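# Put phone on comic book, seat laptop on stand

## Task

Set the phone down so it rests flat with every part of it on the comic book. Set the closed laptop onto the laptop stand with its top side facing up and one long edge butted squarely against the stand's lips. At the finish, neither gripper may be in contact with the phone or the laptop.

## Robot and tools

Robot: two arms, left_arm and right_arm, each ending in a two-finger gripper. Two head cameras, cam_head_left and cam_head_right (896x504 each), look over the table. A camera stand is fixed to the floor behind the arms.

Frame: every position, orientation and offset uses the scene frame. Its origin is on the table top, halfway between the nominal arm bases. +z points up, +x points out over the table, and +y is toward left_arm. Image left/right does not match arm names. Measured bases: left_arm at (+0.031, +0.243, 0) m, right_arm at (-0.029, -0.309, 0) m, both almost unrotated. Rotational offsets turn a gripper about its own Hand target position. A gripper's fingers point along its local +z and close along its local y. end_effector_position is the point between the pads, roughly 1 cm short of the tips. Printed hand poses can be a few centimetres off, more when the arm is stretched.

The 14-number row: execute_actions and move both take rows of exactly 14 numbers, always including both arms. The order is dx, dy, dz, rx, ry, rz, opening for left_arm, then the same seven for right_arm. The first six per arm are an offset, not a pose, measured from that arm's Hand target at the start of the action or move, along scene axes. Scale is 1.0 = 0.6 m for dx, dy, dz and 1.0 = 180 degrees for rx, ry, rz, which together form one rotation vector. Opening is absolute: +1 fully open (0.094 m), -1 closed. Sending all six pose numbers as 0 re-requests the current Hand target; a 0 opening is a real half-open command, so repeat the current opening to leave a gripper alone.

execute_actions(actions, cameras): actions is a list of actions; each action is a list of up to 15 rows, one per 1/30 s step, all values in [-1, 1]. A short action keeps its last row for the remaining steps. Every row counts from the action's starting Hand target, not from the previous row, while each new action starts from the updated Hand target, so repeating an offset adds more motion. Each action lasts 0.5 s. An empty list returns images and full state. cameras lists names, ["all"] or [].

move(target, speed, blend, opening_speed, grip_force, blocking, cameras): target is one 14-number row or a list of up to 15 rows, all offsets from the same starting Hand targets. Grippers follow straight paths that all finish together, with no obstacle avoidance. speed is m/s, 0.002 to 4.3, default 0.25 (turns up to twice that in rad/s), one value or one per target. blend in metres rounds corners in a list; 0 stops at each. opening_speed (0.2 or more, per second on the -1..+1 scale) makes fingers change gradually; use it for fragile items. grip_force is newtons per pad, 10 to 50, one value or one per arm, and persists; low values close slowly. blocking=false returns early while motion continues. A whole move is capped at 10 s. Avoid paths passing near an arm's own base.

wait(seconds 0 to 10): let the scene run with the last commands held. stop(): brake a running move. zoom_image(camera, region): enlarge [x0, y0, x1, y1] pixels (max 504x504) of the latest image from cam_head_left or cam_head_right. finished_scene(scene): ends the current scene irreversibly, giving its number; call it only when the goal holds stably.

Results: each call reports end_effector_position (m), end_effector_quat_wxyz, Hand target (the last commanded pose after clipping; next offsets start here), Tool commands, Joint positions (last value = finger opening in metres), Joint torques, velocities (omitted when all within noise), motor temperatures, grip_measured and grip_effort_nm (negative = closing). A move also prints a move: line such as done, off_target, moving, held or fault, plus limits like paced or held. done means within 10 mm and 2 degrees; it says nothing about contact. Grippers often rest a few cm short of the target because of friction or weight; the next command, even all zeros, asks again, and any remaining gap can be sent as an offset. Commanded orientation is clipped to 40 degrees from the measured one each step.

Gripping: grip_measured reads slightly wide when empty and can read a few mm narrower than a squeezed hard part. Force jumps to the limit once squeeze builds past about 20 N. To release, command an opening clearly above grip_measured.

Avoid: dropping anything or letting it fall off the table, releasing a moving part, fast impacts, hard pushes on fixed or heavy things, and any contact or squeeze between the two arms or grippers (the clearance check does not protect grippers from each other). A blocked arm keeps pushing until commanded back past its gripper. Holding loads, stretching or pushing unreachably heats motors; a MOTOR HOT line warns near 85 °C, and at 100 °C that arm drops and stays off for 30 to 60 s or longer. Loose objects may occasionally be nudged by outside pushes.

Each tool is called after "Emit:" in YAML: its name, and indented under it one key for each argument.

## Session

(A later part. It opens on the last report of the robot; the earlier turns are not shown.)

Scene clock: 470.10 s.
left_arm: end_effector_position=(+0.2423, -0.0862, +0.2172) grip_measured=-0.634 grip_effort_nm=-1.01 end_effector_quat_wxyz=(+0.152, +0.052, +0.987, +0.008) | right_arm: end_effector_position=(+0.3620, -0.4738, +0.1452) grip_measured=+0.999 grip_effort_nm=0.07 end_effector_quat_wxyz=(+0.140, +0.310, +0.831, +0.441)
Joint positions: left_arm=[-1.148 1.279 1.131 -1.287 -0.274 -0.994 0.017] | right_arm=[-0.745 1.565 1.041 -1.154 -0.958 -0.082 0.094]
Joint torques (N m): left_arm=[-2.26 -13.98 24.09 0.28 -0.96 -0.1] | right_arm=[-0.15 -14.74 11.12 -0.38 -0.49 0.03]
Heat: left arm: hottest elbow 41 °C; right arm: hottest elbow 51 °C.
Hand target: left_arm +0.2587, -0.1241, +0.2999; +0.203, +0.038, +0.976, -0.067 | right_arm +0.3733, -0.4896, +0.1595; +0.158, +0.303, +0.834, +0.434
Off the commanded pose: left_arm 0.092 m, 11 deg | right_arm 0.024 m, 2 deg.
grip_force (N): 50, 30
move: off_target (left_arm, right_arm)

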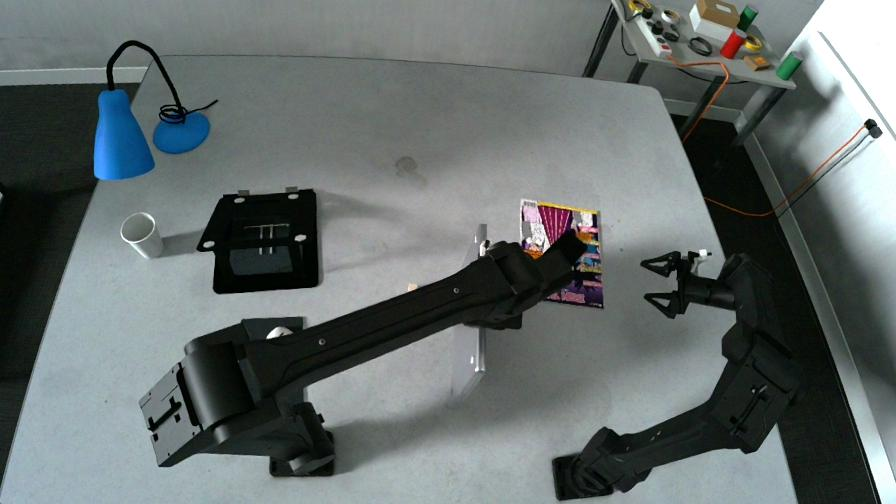

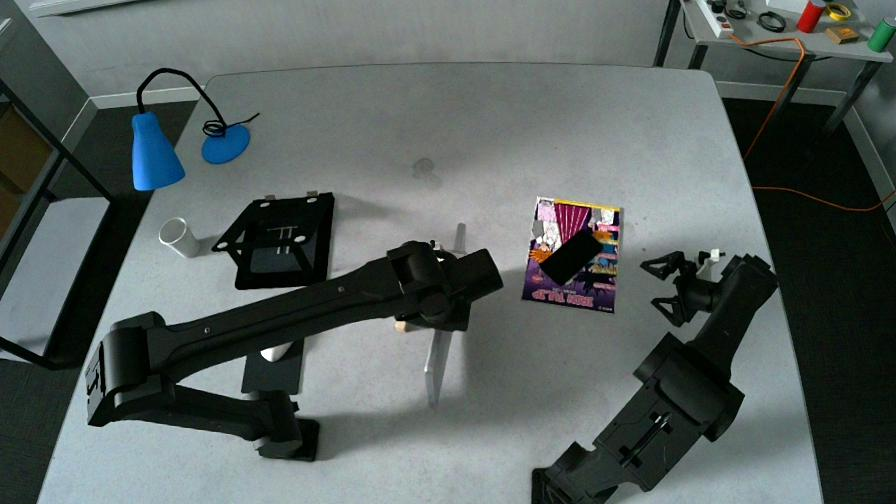

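Emit:
move:
  target:
    - [0, 0, 0.19, 0, 0, 0, -0.75, 0, 0, 0, 0, 0, 0, 1.0]
    - [0.11, 0.28, 0.26, 0, 0, 0.278, -0.75, 0, 0, 0, 0, 0, 0, 1.0]
    - [0.07, 0.717, 0.29, -0.0943, -0.0867, 0.575, -0.75, 0, 0, 0, 0, 0, 0, 1.0]
  speed: 0.3
  blend: [0.03, 0.06, 0]
  cameras: ["all"]

Scene clock: 501.80 s.
left_arm: end_effector_position=(+0.3136, +0.2965, +0.4264) grip_measured=-0.634 grip_effort_nm=-1.01 end_effector_quat_wxyz=(-0.271, +0.744, -0.611, +0.002) | right_arm: end_effector_position=(+0.3620, -0.4738, +0.1452) grip_measured=+0.999 grip_effort_nm=0.07 end_effector_quat_wxyz=(+0.140, +0.310, +0.831, +0.441)
Joint positions: left_arm=[-0.098 0.949 1.4 -1.678 -0.438 -1.759 0.017] | right_arm=[-0.745 1.565 1.041 -1.154 -0.958 -0.082 0.094]
Joint velocities: left_arm=[within noise] | right_arm=[-0.024 -0.015 -0.002 -0.017 -0.051 0.168 0]
Joint torques (N m): left_arm=[-0.5 -9.23 16.5 0.75 -1.59 0.08] | right_arm=[-0.21 -14.68 11.11 -0.42 -0.49 0.03]
Motor temperatures (°C): left_arm=[22 26 48 24 30 24 29] | right_arm=[26 36 52 25 25 23 25]
Heat: left arm: hottest elbow 48 °C; right arm: hottest elbow 52 °C.
Hand target: left_arm +0.3006, +0.3062, +0.4738; -0.294, +0.757, -0.584, +0.003 | right_arm +0.3733, -0.4896, +0.1595; +0.158, +0.303, +0.834, +0.434
Off the commanded pose: left_arm 0.050 m, 4 deg | right_arm 0.024 m, 2 deg.
joint sent to its limit (left arm) — joint 4 (wrist pitch), lower limit. The joint targets are off in position and orientation.
grip_force (N): 50, 30
move: off_target (left_arm, right_arm)

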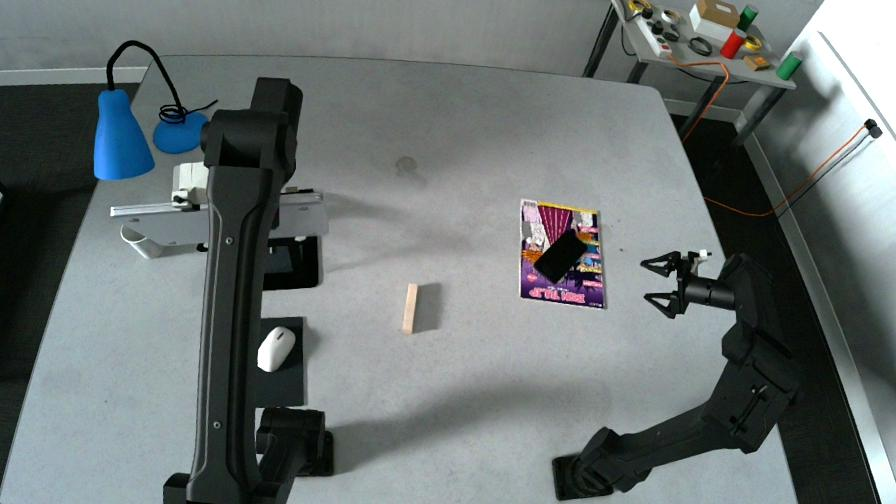

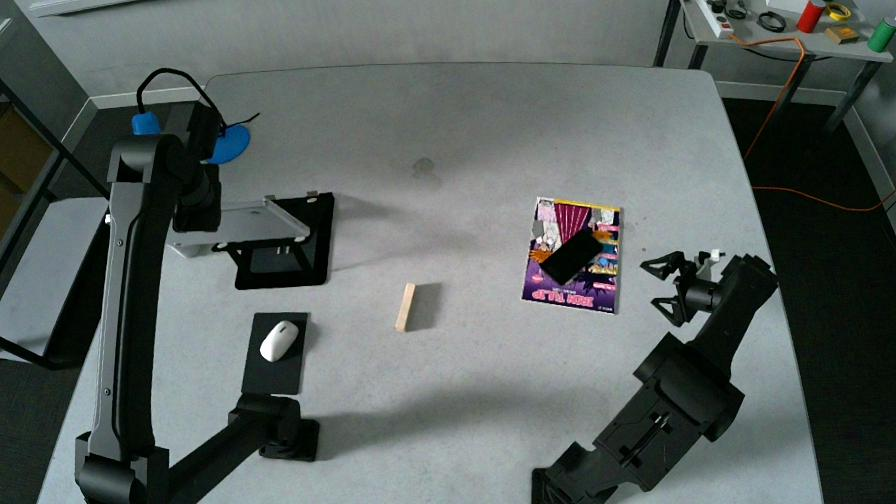

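Emit:
move:
  target: [0.124, 0.02, -0.15, 0.0169, -0.1434, -0.005, -0.75, 0, 0, 0, 0, 0, 0, 1.0]
  speed: 0.2
  cameras: ["all"]

Emit:
zoom_image:
  camera: "cam_head_left"
  region: [80, 120, 400, 300]

Emit:
zoom_image:
  camera: "cam_head_right"
  region: [100, 130, 400, 300]

Scene clock: 537.60 s.
left_arm: end_effector_position=(+0.3647, +0.3078, +0.3100) grip_measured=-0.634 grip_effort_nm=-1.01 end_effector_quat_wxyz=(-0.367, +0.735, -0.564, +0.084) | right_arm: end_effector_position=(+0.3620, -0.4738, +0.1452) grip_measured=+0.999 grip_effort_nm=0.07 end_effector_quat_wxyz=(+0.140, +0.310, +0.831, +0.441)
Joint positions: left_arm=[-0.077 0.833 0.934 -1.047 -0.489 -1.72 0.017] | right_arm=[-0.745 1.565 1.041 -1.154 -0.958 -0.082 0.094]
Joint torques (N m): left_arm=[-0.44 -11.4 16.84 4.27 -1.51 0.13] | right_arm=[-0.15 -14.68 11.11 -0.35 -0.5 0.02]
Heat: left arm: hottest elbow 47 °C; right arm: hottest elbow 52 °C.
Hand target: left_arm +0.3751, +0.3182, +0.3839; -0.437, +0.724, -0.509, +0.158 | right_arm +0.3733, -0.4896, +0.1595; +0.158, +0.303, +0.834, +0.434
Off the commanded pose: left_arm 0.075 m, 13 deg | right_arm 0.024 m, 2 deg.
grip_force (N): 50, 30
move: off_target (left_arm, right_arm)

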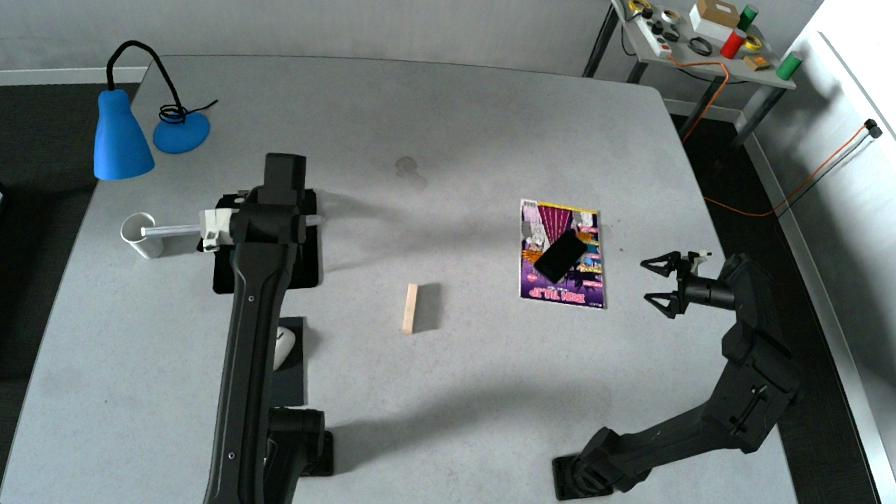

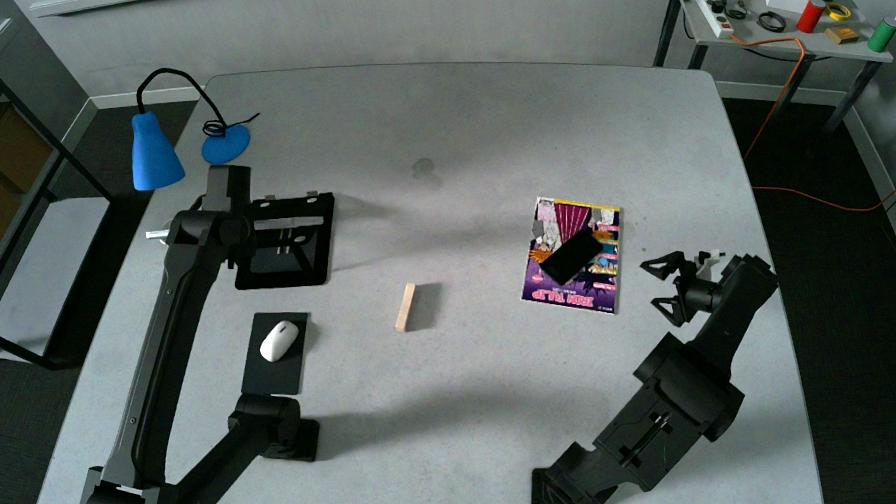

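Scaled by 1.575.

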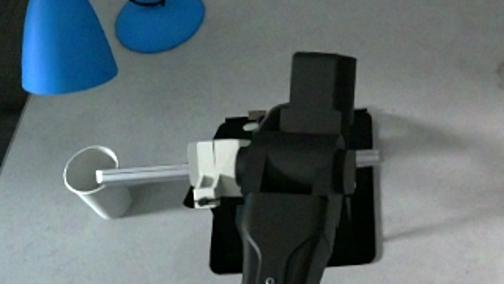

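Scaled by 1.680.

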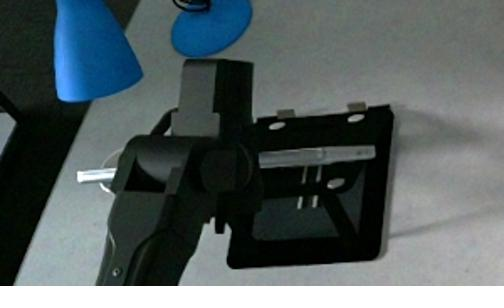

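Emit:
move:
  target: [0.0365, 0.0072, -0.165, 0.0102, -0.0967, -0.011, -0.75, 0, 0, 0, 0, 0, 0, 1.0]
  speed: 0.15
  cameras: ["all"]

Emit:
zoom_image:
  camera: "cam_head_left"
  region: [110, 130, 350, 310]

Emit:
zoom_image:
  camera: "cam_head_right"
  region: [110, 130, 350, 310]

Scene clock: 568.90 s.
left_arm: end_effector_position=(+0.3774, +0.3142, +0.2106) grip_measured=-0.634 grip_effort_nm=-1.00 end_effector_quat_wxyz=(-0.457, +0.703, -0.507, +0.201) | right_arm: end_effector_position=(+0.3620, -0.4738, +0.1452) grip_measured=+0.999 grip_effort_nm=0.07 end_effector_quat_wxyz=(+0.140, +0.310, +0.831, +0.441)
Joint positions: left_arm=[-0.048 0.732 0.482 -0.347 -0.469 -1.659 0.017] | right_arm=[-0.745 1.565 1.041 -1.154 -0.958 -0.082 0.094]
Joint torques (N m): left_arm=[-0.44 -8.35 16.55 5.2 -0.84 0.3] | right_arm=[-0.21 -14.74 11.11 -0.36 -0.5 0.02]
Heat: left arm: hottest elbow 47 °C; right arm: hottest elbow 52 °C.
Hand target: left_arm +0.3969, +0.3225, +0.2850; -0.518, +0.676, -0.452, +0.266 | right_arm +0.3733, -0.4896, +0.1595; +0.158, +0.303, +0.834, +0.434
Off the commanded pose: left_arm 0.077 m, 12 deg | right_arm 0.024 m, 2 deg.
grip_force (N): 50, 30
move: off_target (left_arm, right_arm)

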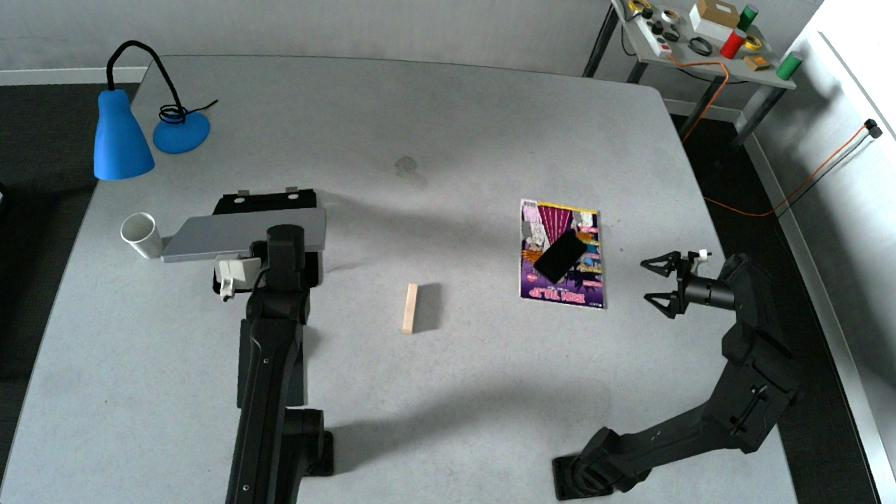

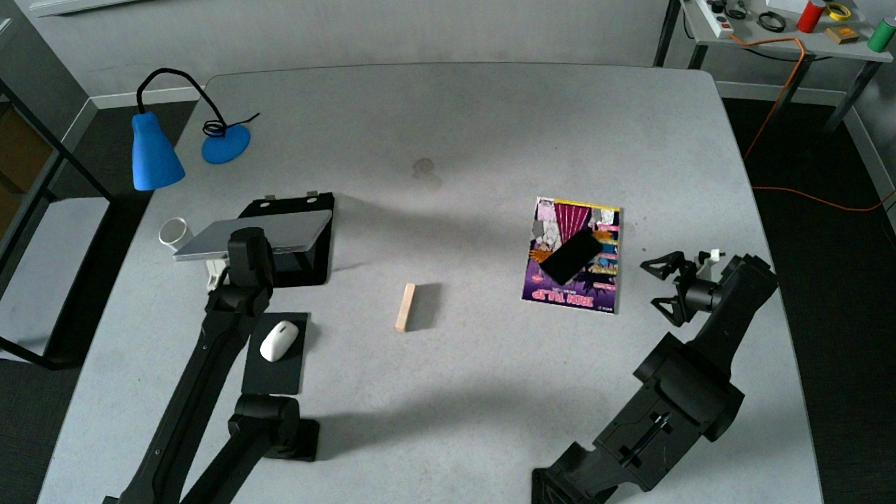

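Scaled by 2.100.

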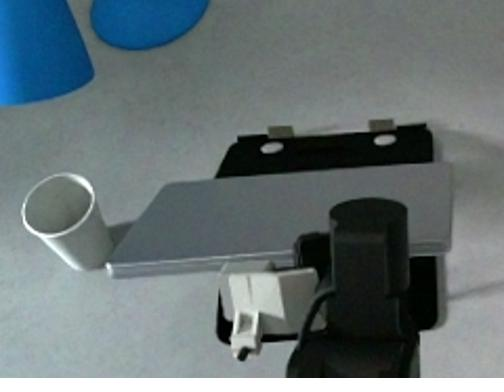

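Scaled by 2.100.

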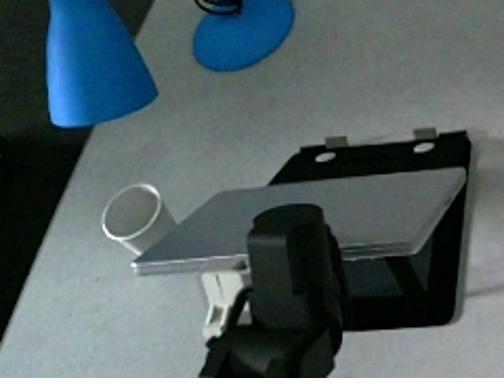

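Emit:
move:
  target: [0.0167, 0.0, -0.083, 0.0017, -0.0166, -0.001, -0.75, 0, 0, 0, 0, 0, 0, 1.0]
  speed: 0.1
  cameras: ["all"]

Emit:
zoom_image:
  camera: "cam_head_left"
  region: [110, 130, 350, 310]

Emit:
zoom_image:
  camera: "cam_head_right"
  region: [110, 130, 350, 310]

Scene clock: 586.00 s.
left_arm: end_effector_position=(+0.3883, +0.3147, +0.1810) grip_measured=-0.634 grip_effort_nm=-1.01 end_effector_quat_wxyz=(-0.485, +0.688, -0.485, +0.237) | right_arm: end_effector_position=(+0.3620, -0.4738, +0.1452) grip_measured=+0.999 grip_effort_nm=0.07 end_effector_quat_wxyz=(+0.140, +0.310, +0.831, +0.441)
Joint positions: left_arm=[-0.046 0.803 0.365 -0.049 -0.469 -1.646 0.017] | right_arm=[-0.745 1.565 1.041 -1.154 -0.958 -0.082 0.094]
Joint torques (N m): left_arm=[-0.26 -6.36 14.6 5.12 -0.64 0.24] | right_arm=[-0.09 -14.8 11.11 -0.36 -0.49 0.02]
Heat: left arm: hottest elbow 49 °C; right arm: hottest elbow 52 °C.
Hand target: left_arm +0.4070, +0.3224, +0.2351; -0.531, +0.667, -0.441, +0.283 | right_arm +0.3733, -0.4896, +0.1595; +0.158, +0.303, +0.834, +0.434
Off the commanded pose: left_arm 0.058 m, 9 deg | right_arm 0.024 m, 2 deg.
grip_force (N): 50, 30
move: off_target (left_arm, right_arm)

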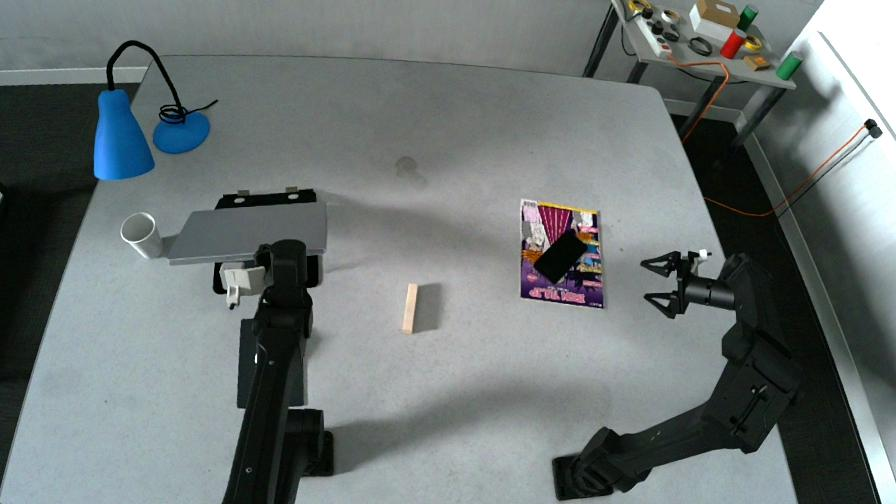

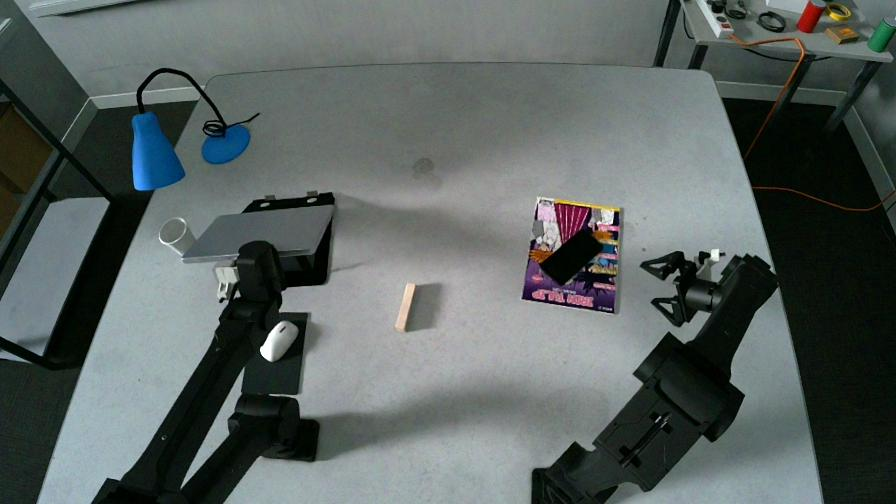

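Scaled by 2.100.

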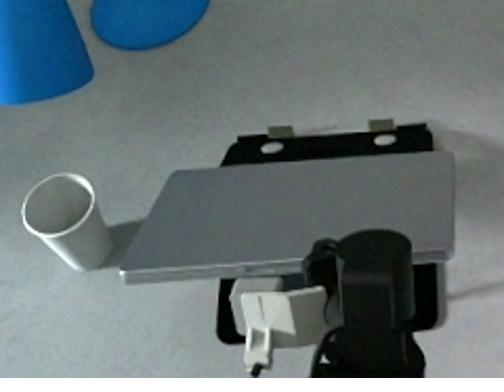

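Scaled by 2.100.

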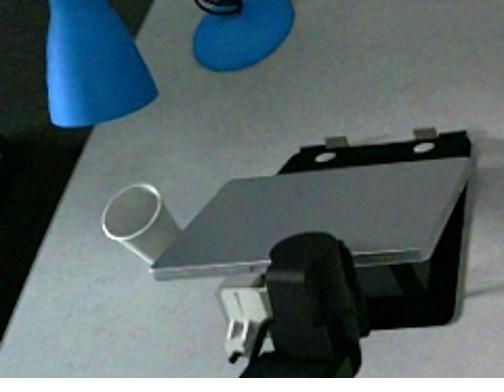

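Emit:
move:
  target: [-0.0117, 0.0, -0.06, 0, 0, 0, -0.75, 0, 0, 0, 0, 0, 0, 1.0]
  speed: 0.08
  cameras: ["all"]

Emit:
zoom_image:
  camera: "cam_head_left"
  region: [110, 130, 350, 310]

Emit:
zoom_image:
  camera: "cam_head_right"
  region: [110, 130, 350, 310]

Scene clock: 598.03 s.
left_arm: end_effector_position=(+0.3920, +0.3155, +0.1717) grip_measured=-0.634 grip_effort_nm=-1.01 end_effector_quat_wxyz=(-0.504, +0.678, -0.470, +0.258) | right_arm: end_effector_position=(+0.3620, -0.4738, +0.1452) grip_measured=+0.999 grip_effort_nm=0.07 end_effector_quat_wxyz=(+0.140, +0.310, +0.831, +0.441)
Joint positions: left_arm=[-0.044 0.847 0.311 0.121 -0.469 -1.635 0.017] | right_arm=[-0.745 1.565 1.041 -1.154 -0.958 -0.082 0.094]
Joint torques (N m): left_arm=[-0.5 -5.19 11.51 4.05 -0.46 0.16] | right_arm=[-0.21 -14.68 11.12 -0.39 -0.5 0.03]
Heat: left arm: hottest elbow 49 °C; right arm: hottest elbow 52 °C.
Hand target: left_arm +0.4000, +0.3225, +0.1990; -0.530, +0.667, -0.441, +0.283 | right_arm +0.3733, -0.4896, +0.1595; +0.158, +0.303, +0.834, +0.434
Off the commanded pose: left_arm 0.029 m, 5 deg | right_arm 0.024 m, 2 deg.
grip_force (N): 50, 30
move: off_target (left_arm, right_arm)

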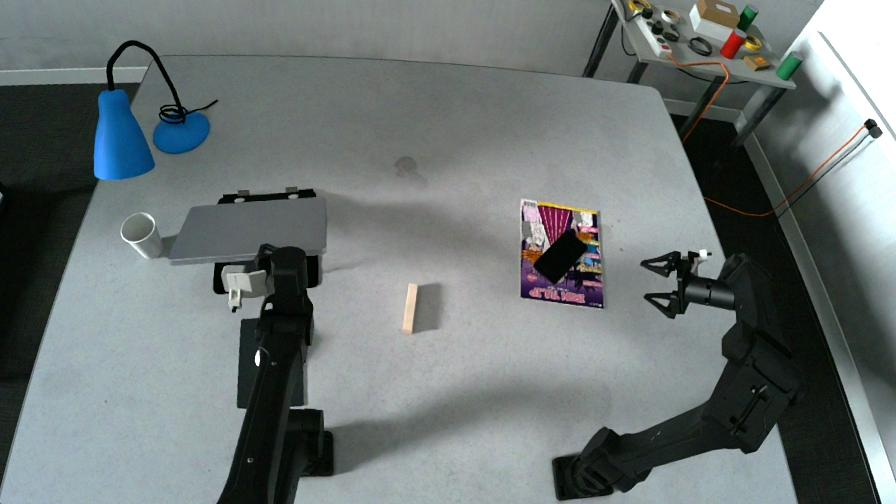

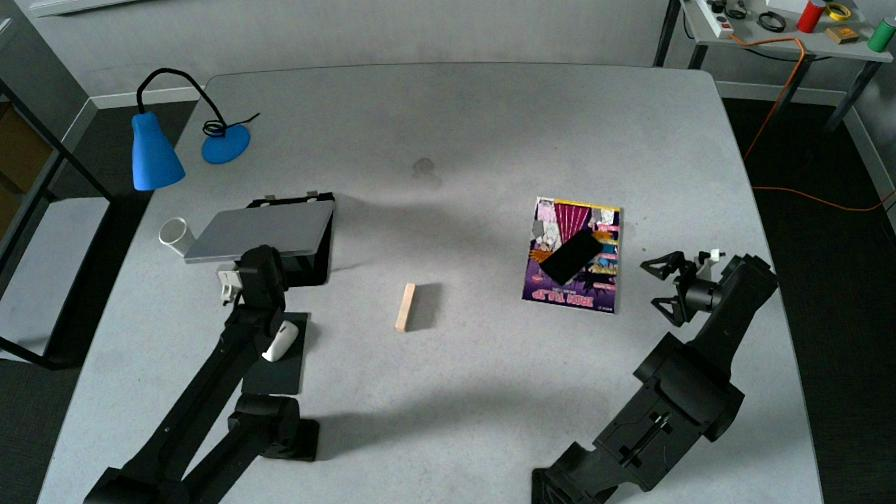

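Scaled by 2.100.

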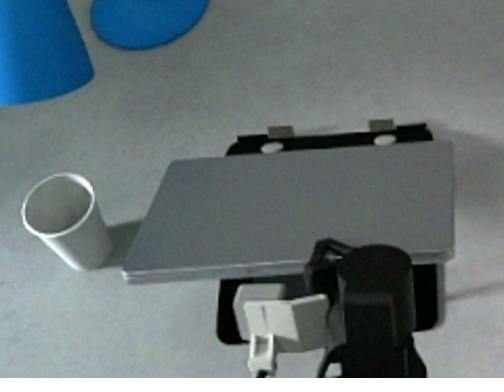

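Scaled by 2.100.

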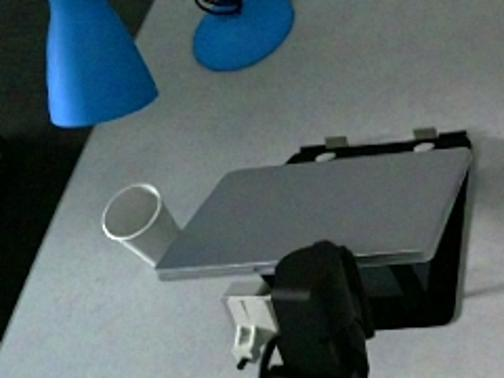

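Emit:
move:
  target: [-0.003, 0.0, -0.0167, -0.004, 0.0359, 0, -0.75, 0, 0, 0, 0, 0, 0, 1.0]
  speed: 0.08
  cameras: ["all"]

Emit:
zoom_image:
  camera: "cam_head_left"
  region: [110, 130, 350, 310]

Emit:
zoom_image:
  camera: "cam_head_right"
  region: [110, 130, 350, 310]

Scene clock: 633.40 s.
left_arm: end_effector_position=(+0.3908, +0.3154, +0.1689) grip_measured=-0.634 grip_effort_nm=-1.00 end_effector_quat_wxyz=(-0.491, +0.684, -0.481, +0.244) | right_arm: end_effector_position=(+0.3620, -0.4738, +0.1452) grip_measured=+0.999 grip_effort_nm=0.07 end_effector_quat_wxyz=(+0.140, +0.310, +0.831, +0.441)
Joint positions: left_arm=[-0.042 0.843 0.331 0.048 -0.465 -1.638 0.017] | right_arm=[-0.745 1.565 1.041 -1.154 -0.958 -0.082 0.094]
Joint torques (N m): left_arm=[0.67 -4.54 13.75 0.91 -0.32 0.09] | right_arm=[-0.15 -14.74 11.11 -0.36 -0.49 0.02]
Heat: left arm: hottest elbow 44 °C; right arm: hottest elbow 52 °C.
Hand target: left_arm +0.3982, +0.3226, +0.1892; -0.501, +0.685, -0.468, +0.248 | right_arm +0.3733, -0.4896, +0.1595; +0.158, +0.303, +0.834, +0.434
Off the commanded pose: left_arm 0.023 m, 2 deg | right_arm 0.024 m, 2 deg.
grip_force (N): 50, 30
move: off_target (left_arm, right_arm)

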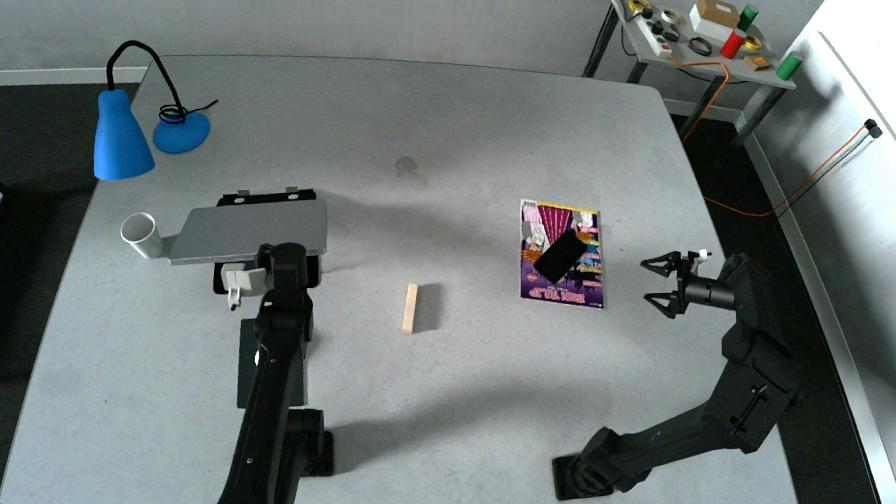

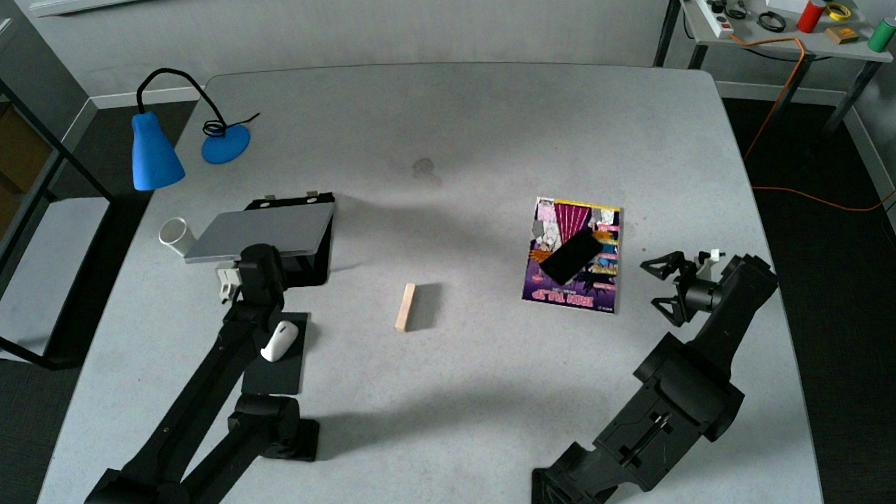

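Scaled by 2.100.

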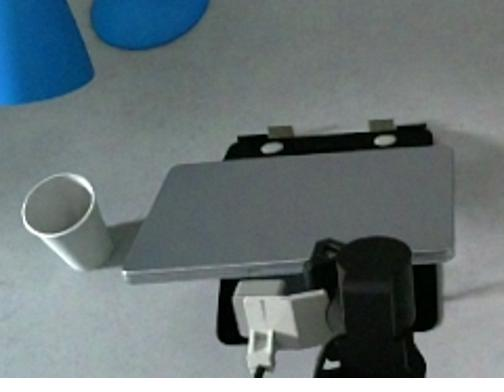

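Scaled by 2.100.

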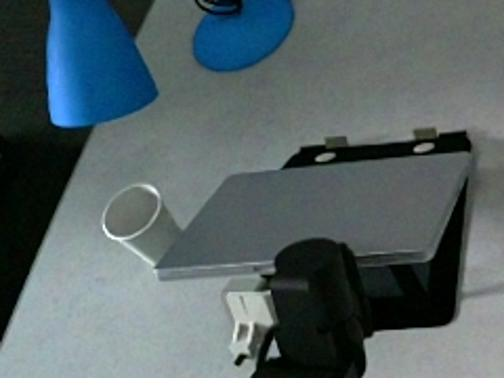

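Emit:
move:
  target: [-0.004, -0.003, -0.037, 0, 0, 0, -0.75, 0, 0, 0, 0, 0, 0, 1.0]
  speed: 0.06
  cameras: []

Scene clock: 637.70 s.
left_arm: end_effector_position=(+0.3958, +0.3160, +0.1677) grip_measured=-0.634 grip_effort_nm=-1.01 end_effector_quat_wxyz=(-0.495, +0.683, -0.477, +0.247) | right_arm: end_effector_position=(+0.3620, -0.4738, +0.1452) grip_measured=+0.999 grip_effort_nm=0.07 end_effector_quat_wxyz=(+0.140, +0.310, +0.831, +0.441)
Joint positions: left_arm=[-0.042 0.872 0.331 0.09 -0.468 -1.638 0.017] | right_arm=[-0.745 1.565 1.041 -1.154 -0.958 -0.082 0.094]
Joint torques (N m): left_arm=[-0.73 -3.08 9.63 2.66 -0.42 0.12] | right_arm=[-0.15 -14.68 11.1 -0.35 -0.5 0.03]
Heat: left arm: hottest elbow 45 °C; right arm: hottest elbow 52 °C.
Hand target: left_arm +0.3958, +0.3207, +0.1670; -0.501, +0.685, -0.468, +0.247 | right_arm +0.3733, -0.4896, +0.1595; +0.158, +0.303, +0.834, +0.434
Off the commanded pose: left_arm 0.005 m, 1 deg | right_arm 0.024 m, 2 deg.
grip_force (N): 50, 30
move: off_target (right_arm)
No camera images: "cameras" was empty.

Emit:
move:
  target:
    - [0.0133, -0.025, 0.05, 0, 0, 0, -0.75, 0, 0, 0, 0, 0, 0, 1.0]
    - [0.0133, -0.025, -0.012, 0, 0, 0, -0.75, 0, 0, 0, 0, 0, 0, 1.0]
  speed: 0.08
  blend: [0.01, 0]
  cameras: ["all"]

Emit:
zoom_image:
  camera: "cam_head_left"
  region: [110, 130, 350, 310]

Emit:
zoom_image:
  camera: "cam_head_right"
  region: [110, 130, 350, 310]

Scene clock: 661.27 s.
left_arm: end_effector_position=(+0.4034, +0.3120, +0.1635) grip_measured=-0.634 grip_effort_nm=-1.01 end_effector_quat_wxyz=(-0.501, +0.688, -0.468, +0.237) | right_arm: end_effector_position=(+0.3620, -0.4738, +0.1452) grip_measured=+0.999 grip_effort_nm=0.07 end_effector_quat_wxyz=(+0.140, +0.310, +0.831, +0.441)
Joint positions: left_arm=[-0.078 0.93 0.344 0.123 -0.53 -1.662 0.017] | right_arm=[-0.745 1.565 1.041 -1.154 -0.958 -0.082 0.094]
Joint torques (N m): left_arm=[-2.49 -4.07 8.61 2.89 -0.26 -0.03] | right_arm=[-0.21 -14.8 11.12 -0.35 -0.5 0.02]
Motor temperatures (°C): left_arm=[22 26 43 24 29 24 30] | right_arm=[26 36 53 25 25 23 25]
Heat: left arm: hottest elbow 43 °C; right arm: hottest elbow 53 °C.
Hand target: left_arm +0.4038, +0.3057, +0.1598; -0.501, +0.685, -0.468, +0.248 | right_arm +0.3733, -0.4896, +0.1595; +0.158, +0.303, +0.834, +0.434
Off the commanded pose: left_arm 0.007 m, 1 deg | right_arm 0.024 m, 2 deg.
grip_force (N): 50, 30
move: off_target (right_arm)

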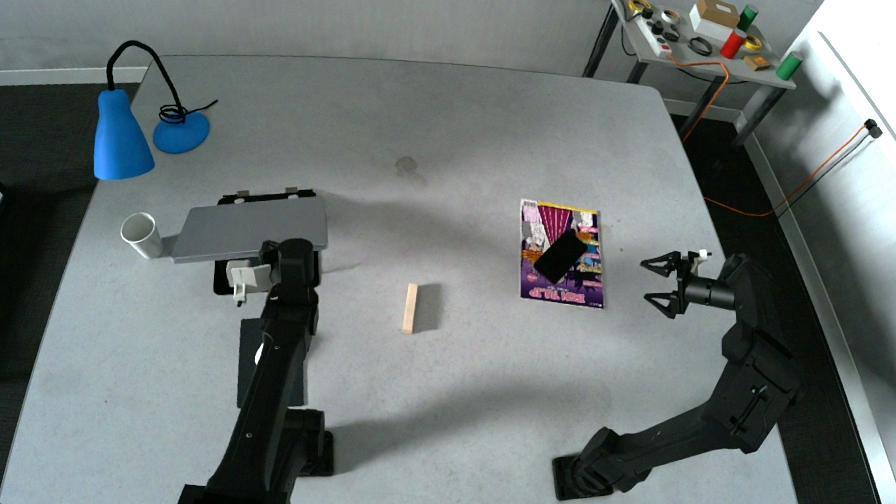

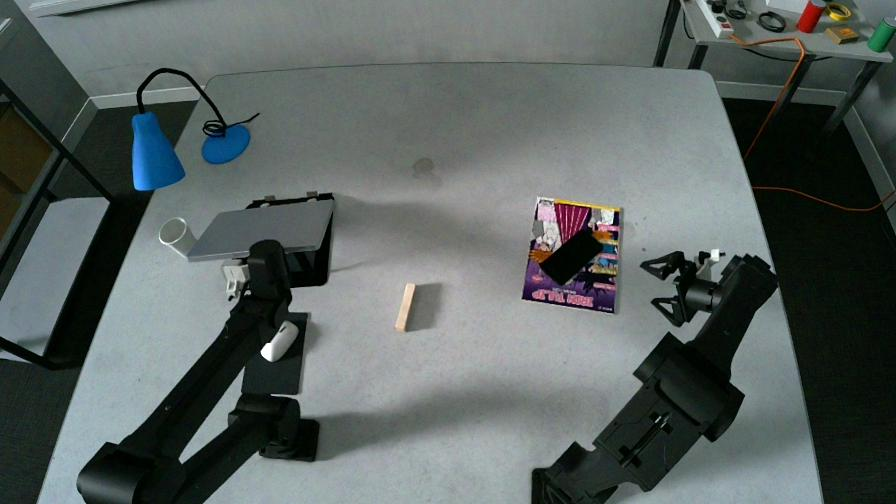

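Scaled by 2.100.

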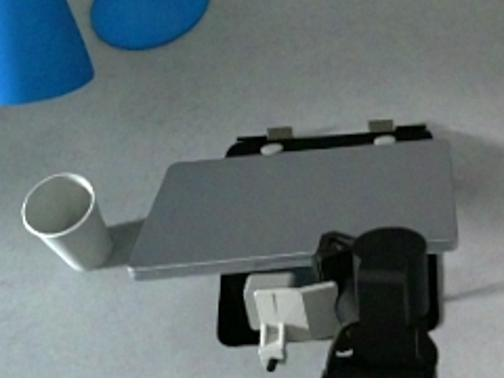

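Scaled by 2.100.

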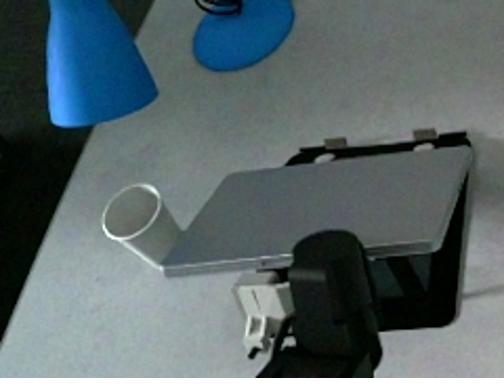

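Emit:
move:
  target:
    - [0, 0.005, 0, 0, 0, -0.009, -0.75, 0, 0, 0, 0, 0, 0, 1.0]
    - [0, 0.005, 0, 0, 0, -0.009, -0.35, 0, 0, 0, 0, 0, 0, 1.0]
  speed: 0.08
  opening_speed: 0.3
  cameras: ["all"]

Emit:
zoom_image:
  camera: "cam_head_left"
  region: [110, 130, 350, 310]

Emit:
zoom_image:
  camera: "cam_head_right"
  region: [110, 130, 350, 310]

Scene clock: 672.77 s.
left_arm: end_effector_position=(+0.4048, +0.3087, +0.1606) grip_measured=-0.353 grip_effort_nm=0.13 end_effector_quat_wxyz=(-0.496, +0.679, -0.480, +0.250) | right_arm: end_effector_position=(+0.3620, -0.4738, +0.1452) grip_measured=+0.999 grip_effort_nm=0.07 end_effector_quat_wxyz=(+0.140, +0.310, +0.831, +0.441)
Joint positions: left_arm=[-0.067 0.93 0.331 0.152 -0.482 -1.642 0.03] | right_arm=[-0.745 1.565 1.041 -1.154 -0.958 -0.082 0.094]
Joint torques (N m): left_arm=[-1.55 -5.42 9.11 2.14 -0.06 0.1] | right_arm=[-0.03 -14.74 11.11 -0.38 -0.5 0.02]
Heat: left arm: hottest elbow 42 °C; right arm: hottest elbow 53 °C.
Hand target: left_arm +0.4038, +0.3088, +0.1597; -0.497, +0.678, -0.477, +0.255 | right_arm +0.3733, -0.4896, +0.1595; +0.158, +0.303, +0.834, +0.434
Off the commanded pose: left_arm 0.001 m, 1 deg | right_arm 0.024 m, 2 deg.
grip_force (N): 50, 30
move: off_target (right_arm)

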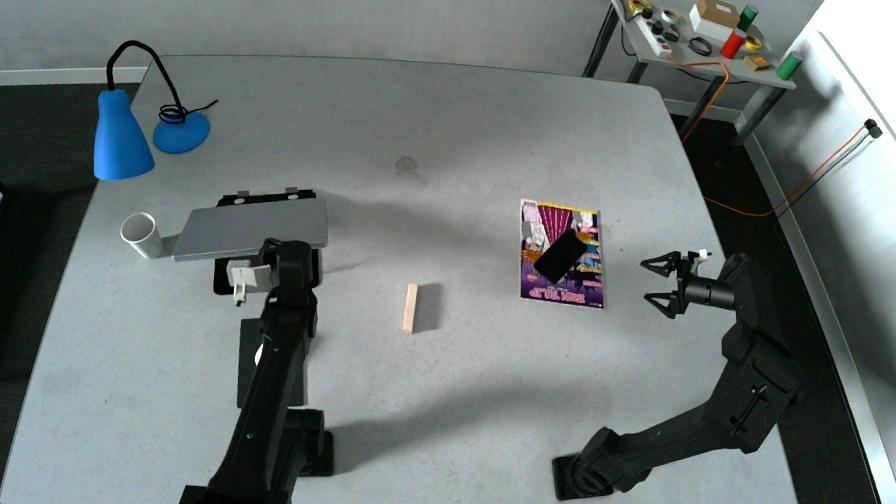

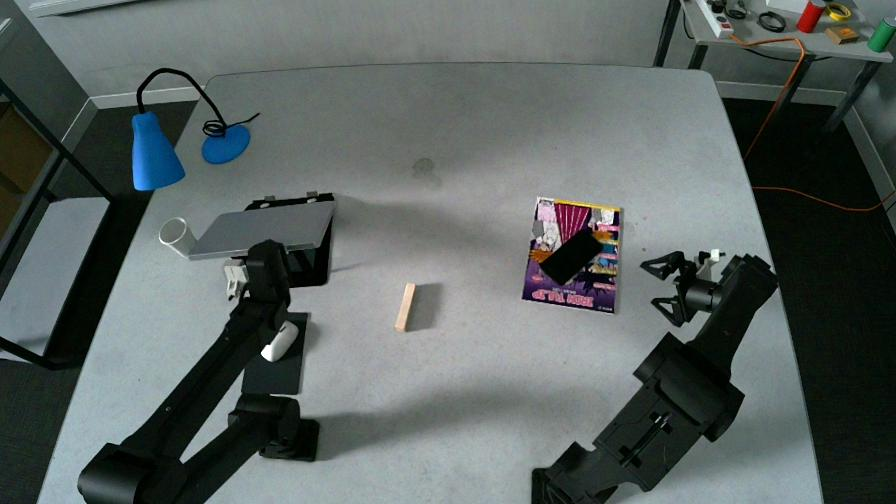

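Scaled by 2.100.

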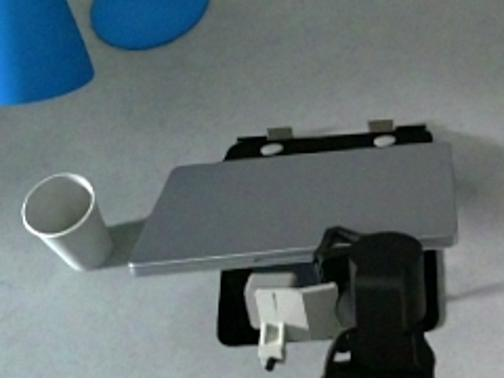

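Scaled by 2.100.

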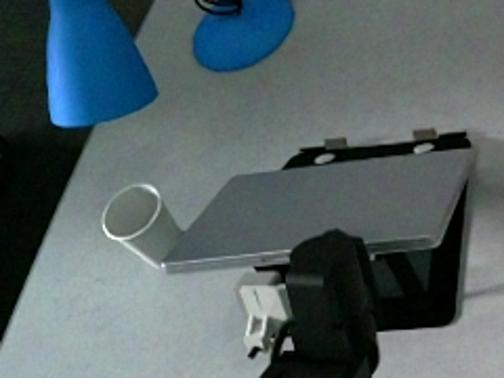

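Emit:
move:
  target:
    - [-0.07, -0.0372, 0.035, 0, 0, 0, -0.35, 0, 0, 0, 0, 0, 0, 1.0]
    - [-0.0847, 0.077, 0.0505, -0.0454, -0.0057, -0.106, -1.0, 0, 0, 0, 0, 0, 0, 1.0]
  speed: 0.12
  blend: [0.01, 0]
  cameras: ["all"]

Emit:
zoom_image:
  camera: "cam_head_left"
  region: [110, 130, 350, 310]

Emit:
zoom_image:
  camera: "cam_head_right"
  region: [110, 130, 350, 310]

Scene clock: 709.47 s.
left_arm: end_effector_position=(+0.3476, +0.3469, +0.1756) grip_measured=-0.977 grip_effort_nm=-0.84 end_effector_quat_wxyz=(-0.393, +0.625, -0.562, +0.374) | right_arm: end_effector_position=(+0.3620, -0.4738, +0.1452) grip_measured=+0.999 grip_effort_nm=0.07 end_effector_quat_wxyz=(+0.140, +0.310, +0.831, +0.441)
Joint positions: left_arm=[0.498 0.638 0.291 -0.117 0.407 -1.404 0.001] | right_arm=[-0.745 1.565 1.041 -1.154 -0.958 -0.082 0.094]
Joint torques (N m): left_arm=[-0.09 -1.79 13.97 1.32 0.19 0.19] | right_arm=[-0.26 -14.62 11.1 -0.36 -0.49 0.03]
Heat: left arm: hottest elbow 41 °C; right arm: hottest elbow 53 °C.
Hand target: left_arm +0.3529, +0.3549, +0.1901; -0.403, +0.621, -0.560, +0.372 | right_arm +0.3733, -0.4896, +0.1595; +0.158, +0.303, +0.834, +0.434
Off the commanded pose: left_arm 0.017 m, 1 deg | right_arm 0.024 m, 2 deg.
grip_force (N): 50, 30
move: off_target (left_arm, right_arm); target 2's new opening was sent with left_arm's hand 0.017 m and 1 deg from that target

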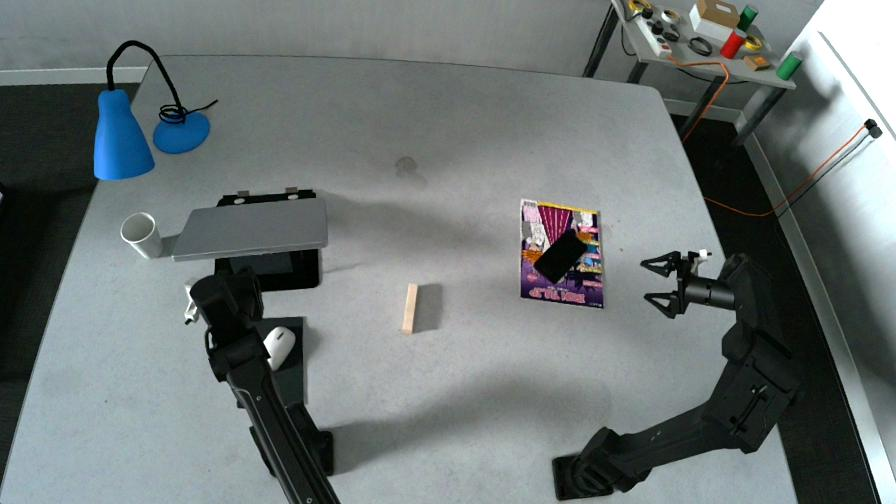

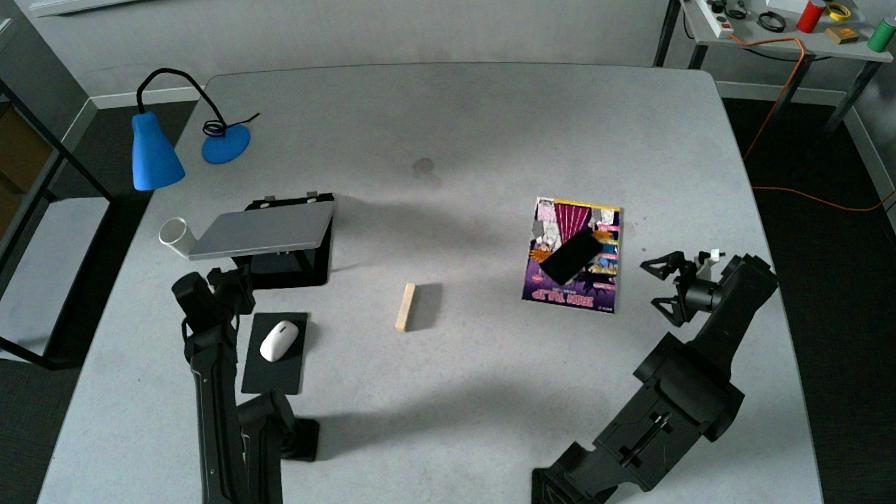

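Scaled by 2.100.

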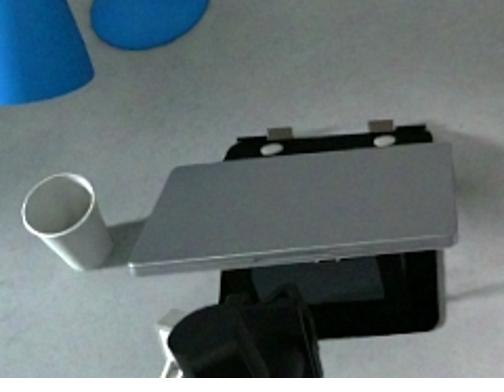

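Scaled by 2.100.

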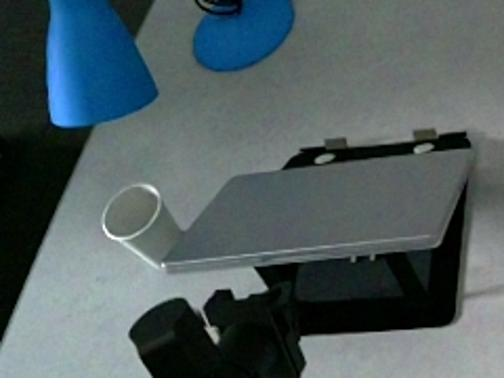

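Emit:
move:
  target:
    - [0, 0.0133, 0.0233, 0, 0, 0, -1.0, 0, 0, 0, 0, 0, 0, 1.0]
    - [0.1133, 0.0242, -0.0283, 0, 0, 0, -1.0, 0, 0, 0, 0, 0, 0, 1.0]
  speed: 0.06
  blend: [0.005, 0]
  cameras: ["all"]

Emit:
zoom_image:
  camera: "cam_head_left"
  region: [110, 130, 350, 310]

Emit:
zoom_image:
  camera: "cam_head_right"
  region: [110, 130, 350, 310]

Scene clock: 725.97 s.
left_arm: end_effector_position=(+0.3933, +0.3621, +0.1379) grip_measured=-0.981 grip_effort_nm=-1.01 end_effector_quat_wxyz=(-0.376, +0.642, -0.565, +0.357) | right_arm: end_effector_position=(+0.3620, -0.4738, +0.1452) grip_measured=+0.999 grip_effort_nm=0.07 end_effector_quat_wxyz=(+0.140, +0.310, +0.831, +0.441)
Joint positions: left_arm=[0.442 0.963 0.332 0.118 0.337 -1.424 0.001] | right_arm=[-0.745 1.565 1.041 -1.154 -0.958 -0.082 0.094]
Joint torques (N m): left_arm=[-2.96 -5.01 16.05 2.45 -0.04 0.05] | right_arm=[-0.15 -14.74 11.11 -0.36 -0.49 0.02]
Heat: left arm: hottest elbow 42 °C; right arm: hottest elbow 53 °C.
Hand target: left_arm +0.4209, +0.3695, +0.1731; -0.403, +0.621, -0.559, +0.373 | right_arm +0.3733, -0.4896, +0.1595; +0.158, +0.303, +0.834, +0.434
Off the commanded pose: left_arm 0.045 m, 4 deg | right_arm 0.024 m, 2 deg.
grip_force (N): 50, 30
move: off_target (left_arm, right_arm)

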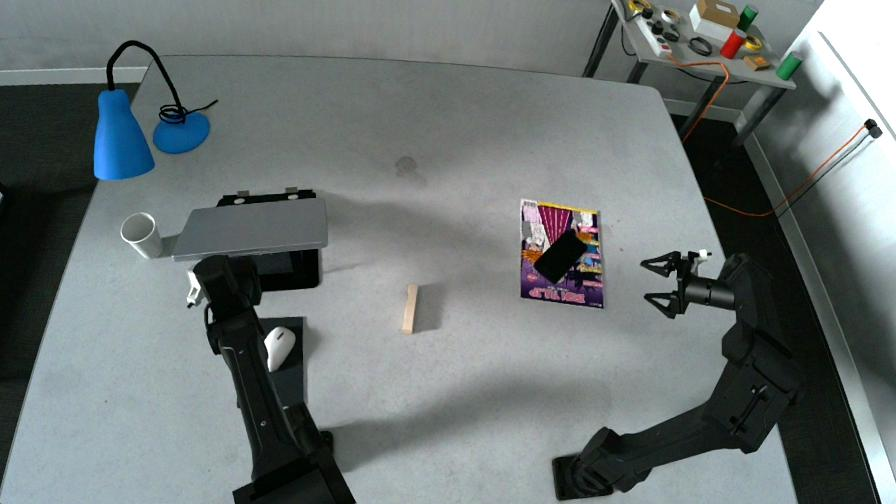

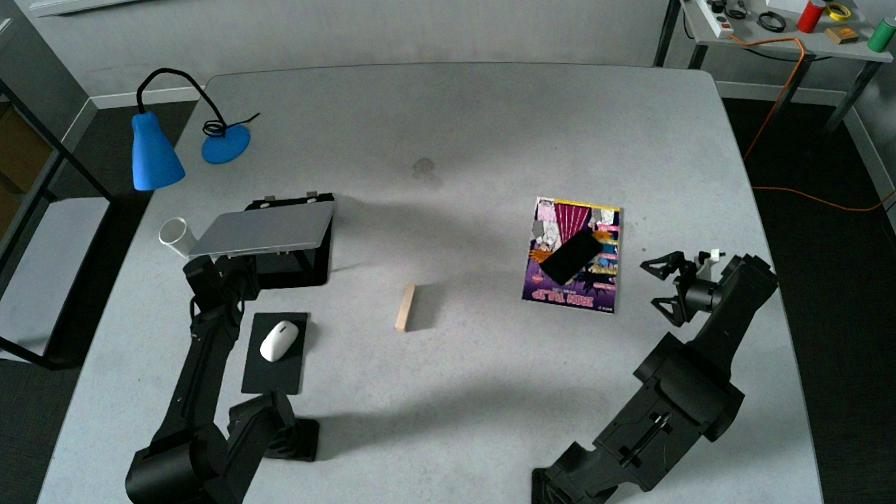

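Scaled by 2.100.

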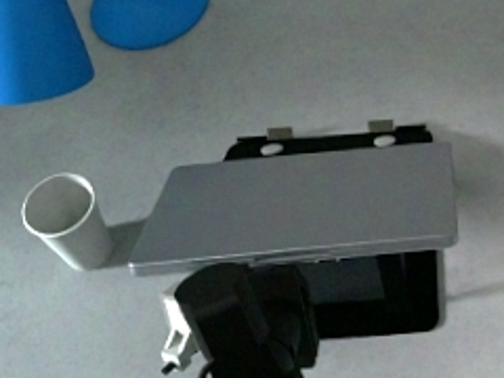

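Scaled by 2.100.

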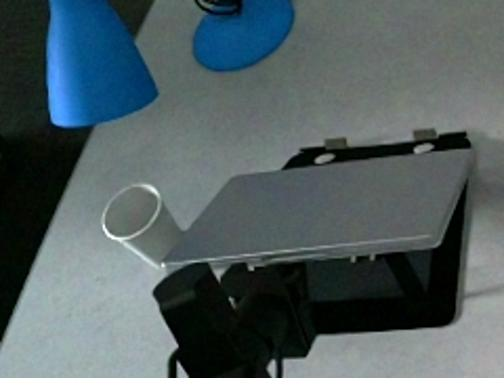

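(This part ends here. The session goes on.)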